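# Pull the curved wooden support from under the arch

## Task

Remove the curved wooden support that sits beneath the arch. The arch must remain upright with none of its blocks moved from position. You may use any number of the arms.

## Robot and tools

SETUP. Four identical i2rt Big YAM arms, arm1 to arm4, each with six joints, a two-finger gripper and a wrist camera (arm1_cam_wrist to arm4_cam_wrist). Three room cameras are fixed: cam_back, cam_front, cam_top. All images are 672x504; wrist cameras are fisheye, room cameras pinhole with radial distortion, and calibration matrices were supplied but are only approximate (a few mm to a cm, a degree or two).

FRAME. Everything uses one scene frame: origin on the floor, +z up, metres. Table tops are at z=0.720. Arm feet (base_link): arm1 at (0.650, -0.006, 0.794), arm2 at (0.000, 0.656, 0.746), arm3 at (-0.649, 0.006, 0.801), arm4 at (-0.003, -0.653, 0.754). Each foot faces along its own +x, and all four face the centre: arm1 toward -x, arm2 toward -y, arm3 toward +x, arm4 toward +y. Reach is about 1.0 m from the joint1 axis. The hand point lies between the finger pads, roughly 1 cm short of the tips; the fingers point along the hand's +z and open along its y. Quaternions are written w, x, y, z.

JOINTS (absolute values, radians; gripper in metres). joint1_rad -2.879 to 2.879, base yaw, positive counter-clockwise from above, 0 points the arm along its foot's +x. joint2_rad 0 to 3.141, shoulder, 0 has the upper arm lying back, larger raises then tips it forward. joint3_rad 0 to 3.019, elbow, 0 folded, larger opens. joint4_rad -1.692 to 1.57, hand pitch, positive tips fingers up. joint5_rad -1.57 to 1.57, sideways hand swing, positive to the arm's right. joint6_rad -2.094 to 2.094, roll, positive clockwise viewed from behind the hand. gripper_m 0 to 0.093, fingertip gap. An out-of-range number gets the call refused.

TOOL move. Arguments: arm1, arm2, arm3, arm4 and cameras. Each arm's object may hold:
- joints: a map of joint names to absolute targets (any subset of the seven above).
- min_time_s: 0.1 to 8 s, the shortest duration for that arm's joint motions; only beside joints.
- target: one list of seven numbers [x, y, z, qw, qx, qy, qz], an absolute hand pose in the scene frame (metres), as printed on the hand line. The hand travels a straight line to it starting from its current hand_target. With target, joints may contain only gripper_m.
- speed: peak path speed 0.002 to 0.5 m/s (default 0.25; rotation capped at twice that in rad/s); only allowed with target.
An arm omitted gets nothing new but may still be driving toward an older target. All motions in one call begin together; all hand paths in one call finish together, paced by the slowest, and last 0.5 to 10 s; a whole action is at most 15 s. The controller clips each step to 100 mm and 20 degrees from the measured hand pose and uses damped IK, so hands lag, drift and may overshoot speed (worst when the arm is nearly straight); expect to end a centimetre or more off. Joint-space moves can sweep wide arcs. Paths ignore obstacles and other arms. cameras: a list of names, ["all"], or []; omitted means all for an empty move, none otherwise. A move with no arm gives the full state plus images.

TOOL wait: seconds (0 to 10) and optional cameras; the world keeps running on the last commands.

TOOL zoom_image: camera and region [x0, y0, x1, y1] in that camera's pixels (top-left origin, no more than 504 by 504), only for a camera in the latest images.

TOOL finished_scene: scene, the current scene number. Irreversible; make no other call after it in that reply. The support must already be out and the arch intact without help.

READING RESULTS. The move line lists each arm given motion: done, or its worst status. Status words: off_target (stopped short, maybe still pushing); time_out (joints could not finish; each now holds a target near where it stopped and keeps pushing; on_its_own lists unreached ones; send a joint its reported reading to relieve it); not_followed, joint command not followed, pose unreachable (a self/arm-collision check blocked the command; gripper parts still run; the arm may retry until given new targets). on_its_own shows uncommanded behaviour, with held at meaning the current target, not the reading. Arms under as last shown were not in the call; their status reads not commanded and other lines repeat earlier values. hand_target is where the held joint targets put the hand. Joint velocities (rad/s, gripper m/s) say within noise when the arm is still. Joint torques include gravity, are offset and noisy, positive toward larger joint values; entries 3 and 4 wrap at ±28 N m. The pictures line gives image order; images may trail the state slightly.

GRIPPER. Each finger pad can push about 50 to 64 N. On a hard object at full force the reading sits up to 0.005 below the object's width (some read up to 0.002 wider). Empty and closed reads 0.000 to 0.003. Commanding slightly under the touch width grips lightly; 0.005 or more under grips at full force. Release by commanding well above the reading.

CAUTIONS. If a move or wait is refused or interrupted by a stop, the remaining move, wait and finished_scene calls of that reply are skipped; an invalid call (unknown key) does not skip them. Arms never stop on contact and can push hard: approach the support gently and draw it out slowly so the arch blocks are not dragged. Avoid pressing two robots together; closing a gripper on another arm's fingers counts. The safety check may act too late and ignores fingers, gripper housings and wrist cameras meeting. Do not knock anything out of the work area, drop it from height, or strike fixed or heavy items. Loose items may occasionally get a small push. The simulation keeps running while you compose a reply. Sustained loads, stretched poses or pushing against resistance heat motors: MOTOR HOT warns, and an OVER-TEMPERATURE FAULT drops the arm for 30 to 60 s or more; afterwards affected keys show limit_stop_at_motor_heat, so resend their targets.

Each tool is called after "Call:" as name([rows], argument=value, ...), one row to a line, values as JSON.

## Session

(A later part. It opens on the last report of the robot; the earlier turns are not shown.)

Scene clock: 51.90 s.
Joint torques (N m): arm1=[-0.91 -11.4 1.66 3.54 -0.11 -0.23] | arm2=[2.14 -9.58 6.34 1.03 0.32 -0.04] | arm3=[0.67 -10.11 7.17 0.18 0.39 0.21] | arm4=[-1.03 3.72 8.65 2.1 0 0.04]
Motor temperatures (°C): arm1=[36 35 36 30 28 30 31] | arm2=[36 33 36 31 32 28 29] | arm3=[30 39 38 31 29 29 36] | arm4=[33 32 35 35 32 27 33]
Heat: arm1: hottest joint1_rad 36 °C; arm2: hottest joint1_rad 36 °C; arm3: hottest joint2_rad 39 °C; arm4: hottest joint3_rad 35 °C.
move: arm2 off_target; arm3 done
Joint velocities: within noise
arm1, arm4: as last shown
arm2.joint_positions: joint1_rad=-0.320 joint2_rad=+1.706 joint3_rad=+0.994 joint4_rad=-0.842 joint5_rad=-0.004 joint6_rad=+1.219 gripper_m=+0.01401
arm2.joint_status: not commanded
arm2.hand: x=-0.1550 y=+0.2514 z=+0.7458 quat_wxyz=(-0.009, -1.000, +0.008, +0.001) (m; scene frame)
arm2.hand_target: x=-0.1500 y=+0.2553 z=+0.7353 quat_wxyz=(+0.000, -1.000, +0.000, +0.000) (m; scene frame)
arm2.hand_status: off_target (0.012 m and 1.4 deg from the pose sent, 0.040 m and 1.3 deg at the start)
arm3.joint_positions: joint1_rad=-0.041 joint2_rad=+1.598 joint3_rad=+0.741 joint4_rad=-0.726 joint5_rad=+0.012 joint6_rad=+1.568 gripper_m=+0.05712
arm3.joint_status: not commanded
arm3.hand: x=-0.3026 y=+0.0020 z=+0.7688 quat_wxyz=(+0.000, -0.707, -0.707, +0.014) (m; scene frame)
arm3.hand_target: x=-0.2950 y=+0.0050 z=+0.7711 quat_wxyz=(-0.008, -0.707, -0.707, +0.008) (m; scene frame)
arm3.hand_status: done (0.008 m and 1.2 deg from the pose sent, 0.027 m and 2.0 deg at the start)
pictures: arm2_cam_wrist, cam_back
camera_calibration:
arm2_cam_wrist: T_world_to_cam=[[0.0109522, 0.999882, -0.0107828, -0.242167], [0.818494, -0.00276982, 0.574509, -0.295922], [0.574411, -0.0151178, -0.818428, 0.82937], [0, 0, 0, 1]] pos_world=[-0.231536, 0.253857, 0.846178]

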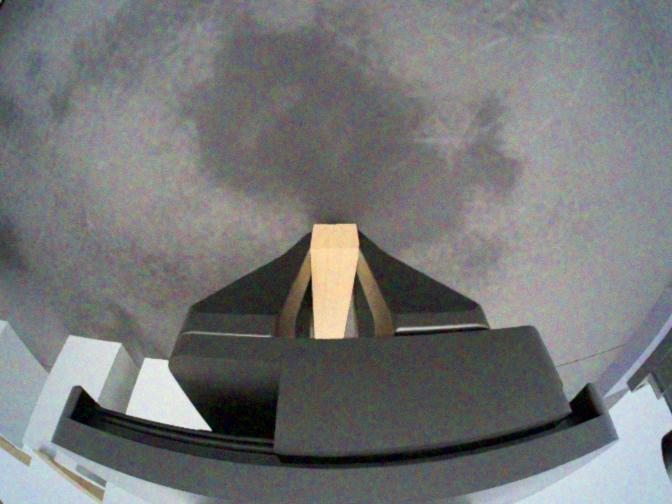

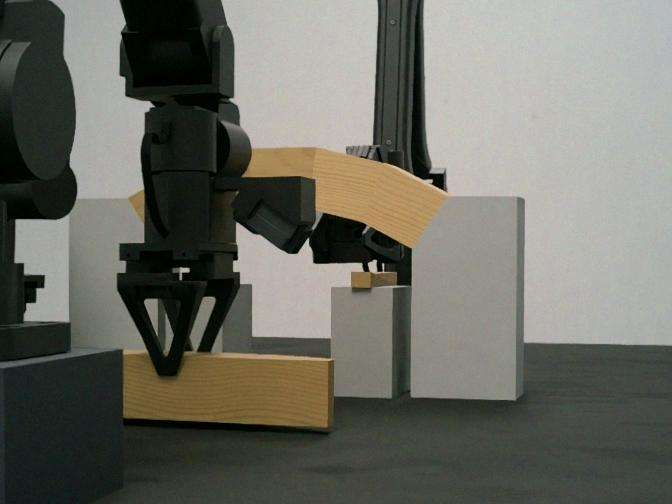

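Call:
move(arm2={"target": [-0.15, 0.255, 0.722, 0, 1, 0, 0], "speed": 0.04}, arm3={"target": [-0.295, 0.005, 0.757, -0.008, -0.707, -0.707, 0.008], "speed": 0.04}, cameras=["cam_back", "arm2_cam_wrist"])

Scene clock: 53.13 s.
Joint torques (N m): arm1=[-0.79 -11.16 1.59 3.52 -0.12 -0.23] | arm2=[1.79 -9.64 6.09 1.03 0.32 -0.05] | arm3=[0.44 -8.82 6.34 0.58 0.35 0.17] | arm4=[-0.97 4.07 8.59 2.11 0.02 0.03]
Motor temperatures (°C): arm1=[36 35 36 30 28 30 31] | arm2=[36 33 36 31 32 28 29] | arm3=[30 39 38 31 29 29 36] | arm4=[33 32 35 35 32 27 33]
Heat: arm1: hottest joint1_rad 36 °C; arm2: hottest joint1_rad 36 °C; arm3: hottest joint2_rad 39 °C; arm4: hottest joint3_rad 35 °C.
move: arm2 off_target; arm3 done
Joint velocities: within noise
arm1, arm4: as last shown
arm2.joint_positions: joint1_rad=-0.320 joint2_rad=+1.730 joint3_rad=+0.984 joint4_rad=-0.807 joint5_rad=-0.004 joint6_rad=+1.219 gripper_m=+0.01401
arm2.joint_status: not commanded
arm2.hand: x=-0.1553 y=+0.2507 z=+0.7334 quat_wxyz=(-0.010, -1.000, +0.008, +0.002) (m; scene frame)
arm2.hand_target: x=-0.1499 y=+0.2553 z=+0.7222 quat_wxyz=(+0.000, -1.000, +0.000, +0.000) (m; scene frame)
arm2.hand_status: off_target (0.013 m and 1.5 deg from the pose sent, 0.025 m and 1.4 deg at the start)
arm3.joint_positions: joint1_rad=-0.041 joint2_rad=+1.616 joint3_rad=+0.739 joint4_rad=-0.690 joint5_rad=+0.013 joint6_rad=+1.570 gripper_m=+0.05712
arm3.joint_status: not commanded
arm3.hand: x=-0.2976 y=+0.0020 z=+0.7625 quat_wxyz=(-0.006, -0.708, -0.707, +0.009) (m; scene frame)
arm3.hand_target: x=-0.2952 y=+0.0050 z=+0.7572 quat_wxyz=(-0.008, -0.707, -0.707, +0.008) (m; scene frame)
arm3.hand_status: done (0.007 m and 0.3 deg from the pose sent, 0.014 m and 1.2 deg at the start)
pictures: arm2_cam_wrist, cam_back
camera_calibration:
arm2_cam_wrist: T_world_to_cam=[[0.0109511, 0.999862, -0.0125108, -0.240354], [0.818839, -0.00178598, 0.57402, -0.288399], [0.573918, -0.0165304, -0.818746, 0.819839], [0, 0, 0, 1]] pos_world=[-0.231736, 0.253358, 0.833779]

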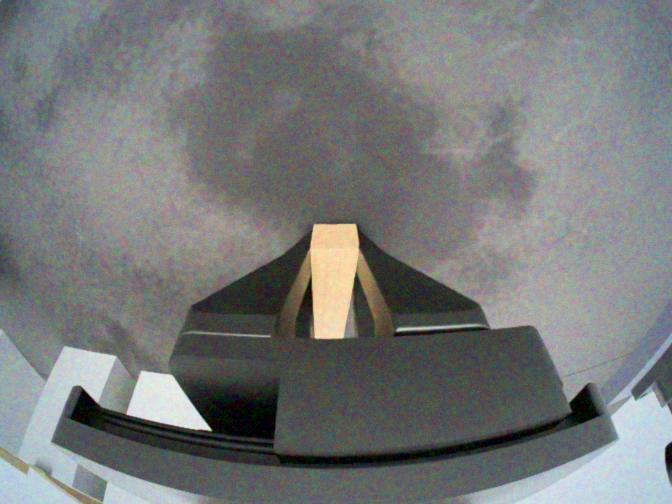

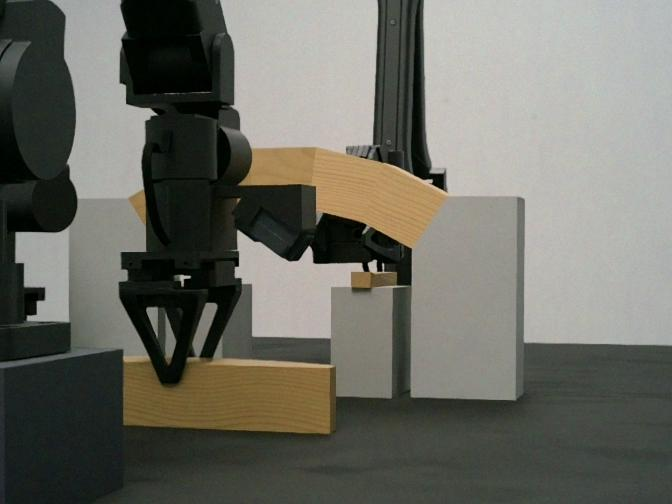

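Call:
move(arm2={"target": [-0.15, 0.255, 0.714, 0, 1, 0, 0], "speed": 0.03}, arm3={"joints": {"gripper_m": 0.085}})

Call:
move(arm2={"target": [-0.15, 0.255, 0.709, 0, 1, 0, 0], "speed": 0.03}, arm3={"target": [-0.295, 0.005, 0.93, 0, -0.7071, -0.7071, 0], "speed": 0.2}, cameras=["cam_back", "arm2_cam_wrist", "arm3_cam_wrist"])

Scene clock: 54.47 s.
Joint torques (N m): arm1=[-0.73 -11.16 1.61 3.52 -0.13 -0.22] | arm2=[1.9 -8.7 5.64 1.13 0.31 -0.06] | arm3=[0.5 -9 6.32 0.29 0.36 0.17] | arm4=[-0.97 4.31 8.54 2.11 -0.02 0.03]
Motor temperatures (°C): arm1=[36 35 36 30 28 30 31] | arm2=[36 33 36 31 32 28 29] | arm3=[30 39 38 31 29 29 36] | arm4=[33 32 35 35 32 27 33]
Heat: arm1: hottest joint1_rad 36 °C; arm2: hottest joint1_rad 36 °C; arm3: hottest joint2_rad 39 °C; arm4: hottest joint3_rad 35 °C.
move: arm2 off_target; arm3 done
Joint velocities: within noise
arm1: as last shown
arm2.joint_positions: joint1_rad=-0.320 joint2_rad=+1.732 joint3_rad=+0.984 joint4_rad=-0.789 joint5_rad=-0.004 joint6_rad=+1.219 gripper_m=+0.01401
arm2.joint_status: not commanded
arm2.hand: x=-0.1568 y=+0.2468 z=+0.7328 quat_wxyz=(-0.018, -1.000, +0.008, +0.004) (m; scene frame)
arm2.hand_target: x=-0.1499 y=+0.2557 z=+0.7147 quat_wxyz=(+0.000, -1.000, +0.000, +0.000) (m; scene frame)
arm2.hand_status: off_target (0.022 m and 2.3 deg from the pose sent, 0.021 m and 1.5 deg at the start)
arm3.joint_positions: joint1_rad=-0.041 joint2_rad=+1.617 joint3_rad=+0.739 joint4_rad=-0.682 joint5_rad=+0.013 joint6_rad=+1.571 gripper_m=+0.08493
arm3.joint_status: all done
arm3.hand: x=-0.2957 y=+0.0020 z=+0.7621 quat_wxyz=(-0.008, -0.708, -0.706, +0.006) (m; scene frame)
arm3.hand_target: x=-0.2951 y=+0.0050 z=+0.7572 quat_wxyz=(-0.008, -0.707, -0.707, +0.008) (m; scene frame)
arm3.hand_status: not commanded
arm4.joint_positions: joint1_rad=-0.454 joint2_rad=+0.631 joint3_rad=+1.450 joint4_rad=-1.565 joint5_rad=-0.075 joint6_rad=-0.150 gripper_m=+0.09396
arm4.joint_status: not commanded
arm4.hand: x=+0.0668 y=-0.4724 z=+1.2759 quat_wxyz=(-0.346, +0.552, -0.728, -0.214) (m; scene frame)
arm4.hand_target: x=+0.0658 y=-0.4742 z=+1.2836 quat_wxyz=(-0.354, +0.550, -0.724, -0.218) (m; scene frame)
arm4.hand_status: not commanded
pictures: none

Scene clock: 56.17 s.
Joint torques (N m): arm1=[-0.91 -11.34 1.59 3.51 -0.12 -0.22] | arm2=[2.14 -8.29 5.3 1.33 0.32 -0.05] | arm3=[-0.56 -9.23 13.56 -0.64 0.08 0.01] | arm4=[-0.91 4.13 8.46 2.17 0 0.05]
Motor temperatures (°C): arm1=[36 35 36 30 28 30 31] | arm2=[36 33 36 31 32 28 30] | arm3=[30 39 38 31 29 29 35] | arm4=[33 32 35 35 32 27 33]
Heat: arm1: hottest joint1_rad 36 °C; arm2: hottest joint1_rad 36 °C; arm3: hottest joint2_rad 39 °C; arm4: hottest joint3_rad 35 °C.
move: arm2 off_target; arm3 off_target
Joint velocities: within noise
arm1.joint_positions: joint1_rad=+0.086 joint2_rad=+1.819 joint3_rad=+0.422 joint4_rad=+1.344 joint5_rad=+0.130 joint6_rad=+0.022 gripper_m=+0.06009
arm1.joint_status: not commanded
arm1.hand: x=+0.1573 y=-0.0138 z=+0.8874 quat_wxyz=(-0.022, +0.724, -0.027, -0.689) (m; scene frame)
arm1.hand_target: x=+0.1599 y=-0.0120 z=+0.8997 quat_wxyz=(-0.025, +0.712, -0.025, -0.702) (m; scene frame)
arm1.hand_status: not commanded
arm2.joint_positions: joint1_rad=-0.320 joint2_rad=+1.733 joint3_rad=+0.984 joint4_rad=-0.781 joint5_rad=-0.004 joint6_rad=+1.219 gripper_m=+0.01401
arm2.joint_status: not commanded
arm2.hand: x=-0.1575 y=+0.2448 z=+0.7325 quat_wxyz=(-0.021, -1.000, +0.008, +0.006) (m; scene frame)
arm2.hand_target: x=-0.1498 y=+0.2560 z=+0.7102 quat_wxyz=(+0.000, -1.000, +0.000, +0.000) (m; scene frame)
arm2.hand_status: off_target (0.027 m and 2.7 deg from the pose sent, 0.026 m and 2.3 deg at the start)
arm3.joint_positions: joint1_rad=-0.041 joint2_rad=+1.329 joint3_rad=+0.906 joint4_rad=-1.193 joint5_rad=-0.003 joint6_rad=+1.571 gripper_m=+0.08494
arm3.joint_status: not commanded
arm3.hand: x=-0.3142 y=+0.0059 z=+0.9086 quat_wxyz=(+0.017, -0.708, -0.706, +0.020) (m; scene frame)
arm3.hand_target: x=-0.2960 y=+0.0050 z=+0.9300 quat_wxyz=(+0.000, -0.707, -0.707, +0.000) (m; scene frame)
arm3.hand_status: off_target (0.029 m and 3.0 deg from the pose sent, 0.168 m and 1.2 deg at the start)
arm4: as last shown
pictures: arm2_cam_wrist, arm3_cam_wrist, cam_back
camera_calibration:
arm2_cam_wrist: T_world_to_cam=[[0.0107855, 0.999327, -0.0350514, -0.217871], [0.823775, 0.0109901, 0.56681, -0.28313], [0.566814, -0.0349878, -0.823103, 0.826932], [0, 0, 0, 1]] pos_world=[-0.233132, 0.249769, 0.833494]
arm3_cam_wrist: T_world_to_cam=[[-0.999214, 0.00703842, 0.0390021, -0.348642], [0.0292537, 0.794917, 0.606012, -0.544159], [-0.0267381, 0.606677, -0.794499, 0.837647], [0, 0, 0, 1]] pos_world=[-0.310052, -0.0731661, 1.00887]

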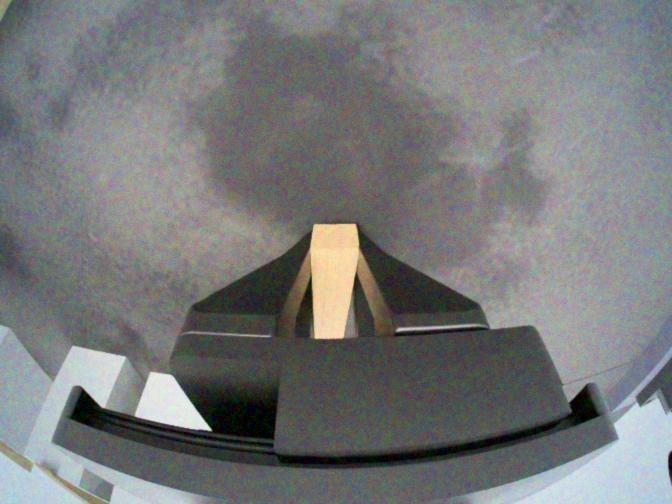

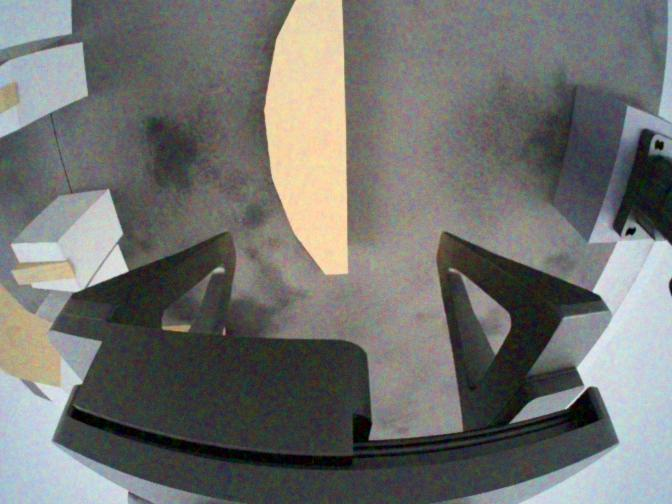

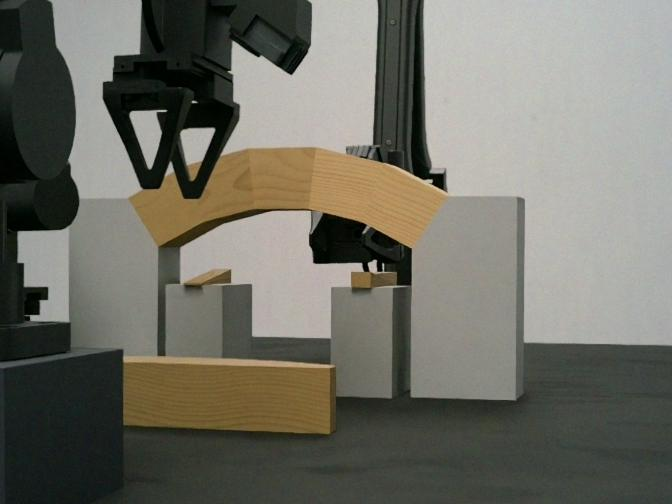

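Call:
move(arm2={"joints": {"gripper_m": 0.04}})

Call:
move(arm2={"target": [-0.155, 0.25, 0.86, 0, 1, 0, 0], "speed": 0.2}, cameras=["cam_top", "cam_front", "cam_back", "arm2_cam_wrist"])

Scene clock: 56.97 s.
Joint torques (N m): arm1=[-0.79 -11.16 1.65 3.51 -0.11 -0.22] | arm2=[1.73 -8.41 5.3 0.99 0.29 -0.05] | arm3=[-0.67 -9.47 13.5 -0.72 0.09 0.01] | arm4=[-1.08 3.6 8.55 2.14 0.01 0.03]
Motor temperatures (°C): arm1=[36 36 36 30 28 30 31] | arm2=[36 33 36 31 32 28 30] | arm3=[30 39 39 31 29 29 35] | arm4=[33 32 35 35 32 27 33]
Heat: arm1: hottest joint1_rad 36 °C; arm2: hottest joint1_rad 36 °C; arm3: hottest joint2_rad 39 °C; arm4: hottest joint3_rad 35 °C.
move: arm2 done
Joint velocities: within noise
arm1, arm3, arm4: as last shown
arm2.joint_positions: joint1_rad=-0.319 joint2_rad=+1.733 joint3_rad=+0.984 joint4_rad=-0.771 joint5_rad=-0.003 joint6_rad=+1.219 gripper_m=+0.03979
arm2.joint_status: all done
arm2.hand: x=-0.1580 y=+0.2425 z=+0.7326 quat_wxyz=(-0.026, -1.000, +0.007, +0.008) (m; scene frame)
arm2.hand_target: x=-0.1498 y=+0.2559 z=+0.7103 quat_wxyz=(+0.000, -1.000, +0.000, +0.000) (m; scene frame)
arm2.hand_status: not commanded
arm3.joint_positions: joint1_rad=-0.041 joint2_rad=+1.329 joint3_rad=+0.906 joint4_rad=-1.194 joint5_rad=-0.003 joint6_rad=+1.571 gripper_m=+0.08494
arm3.hand: x=-0.3143 y=+0.0059 z=+0.9086 quat_wxyz=(+0.018, -0.708, -0.706, +0.020) (m; scene frame)
pictures: none

Scene clock: 58.50 s.
Joint torques (N m): arm1=[-0.73 -11.28 1.61 3.55 -0.12 -0.23] | arm2=[1.26 -9.58 12.53 0.2 0.27 -0.07] | arm3=[-0.56 -9.35 13.52 -0.69 0.08 0.02] | arm4=[-1.03 3.9 8.55 2.09 0.02 0.01]
Motor temperatures (°C): arm1=[36 36 36 30 28 30 31] | arm2=[36 33 36 31 32 28 29] | arm3=[30 39 39 31 29 29 35] | arm4=[33 32 35 35 32 27 32]
Heat: arm1: hottest joint1_rad 36 °C; arm2: hottest joint1_rad 36 °C; arm3: hottest joint2_rad 39 °C; arm4: hottest joint3_rad 35 °C.
move: arm2 off_target
Joint velocities: within noise
arm1, arm3, arm4: as last shown
arm2.joint_positions: joint1_rad=-0.319 joint2_rad=+1.547 joint3_rad=+1.106 joint4_rad=-1.162 joint5_rad=-0.003 joint6_rad=+1.217 gripper_m=+0.03989
arm2.joint_status: not commanded
arm2.hand: x=-0.1493 y=+0.2655 z=+0.8470 quat_wxyz=(+0.013, -1.000, +0.006, -0.007) (m; scene frame)
arm2.hand_target: x=-0.1547 y=+0.2506 z=+0.8601 quat_wxyz=(+0.000, -1.000, +0.000, +0.000) (m; scene frame)
arm2.hand_status: off_target (0.021 m and 1.8 deg from the pose sent, 0.128 m and 3.2 deg at the start)
pictures: arm2_cam_wrist, cam_back, cam_front, cam_top
camera_calibration:
arm2_cam_wrist: T_world_to_cam=[[0.00694441, 0.999392, 0.0341678, -0.293819], [0.808976, -0.0256996, 0.58728, -0.364834], [0.587801, 0.0235626, -0.808662, 0.892521], [0, 0, 0, 1]] pos_world=[-0.227442, 0.263234, 0.946047]

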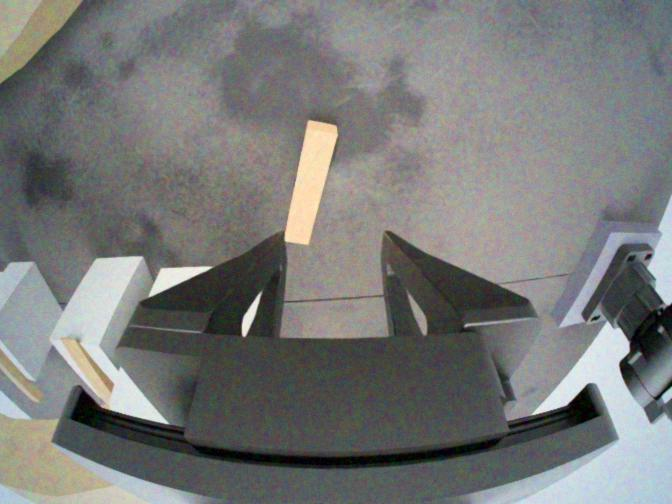

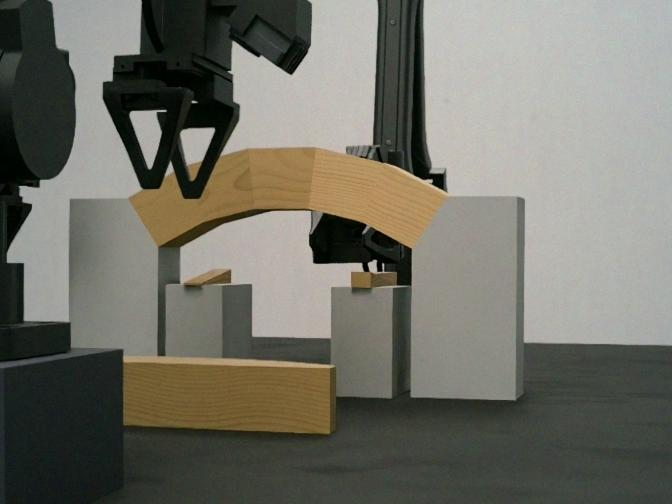

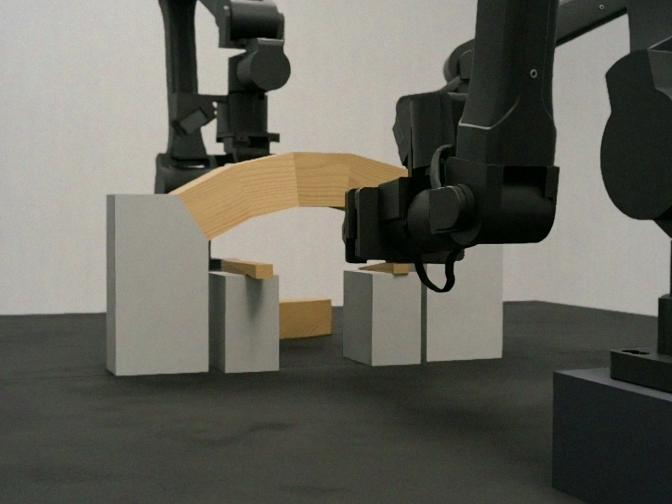

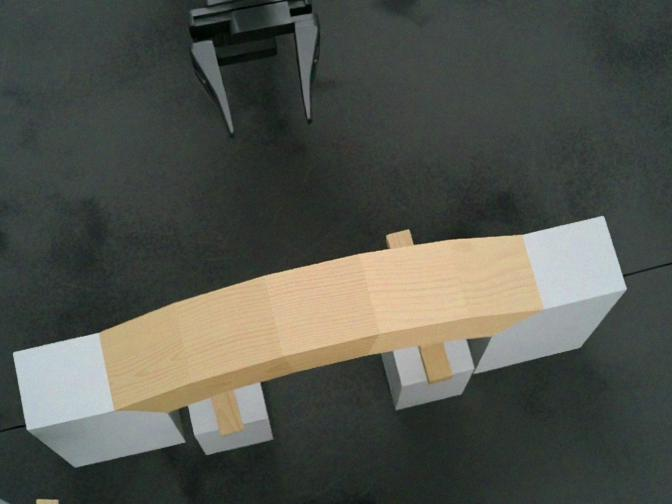

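All done; the arch is intact.

Call:
finished_scene(scene=2)

The scene is finished: the task was done.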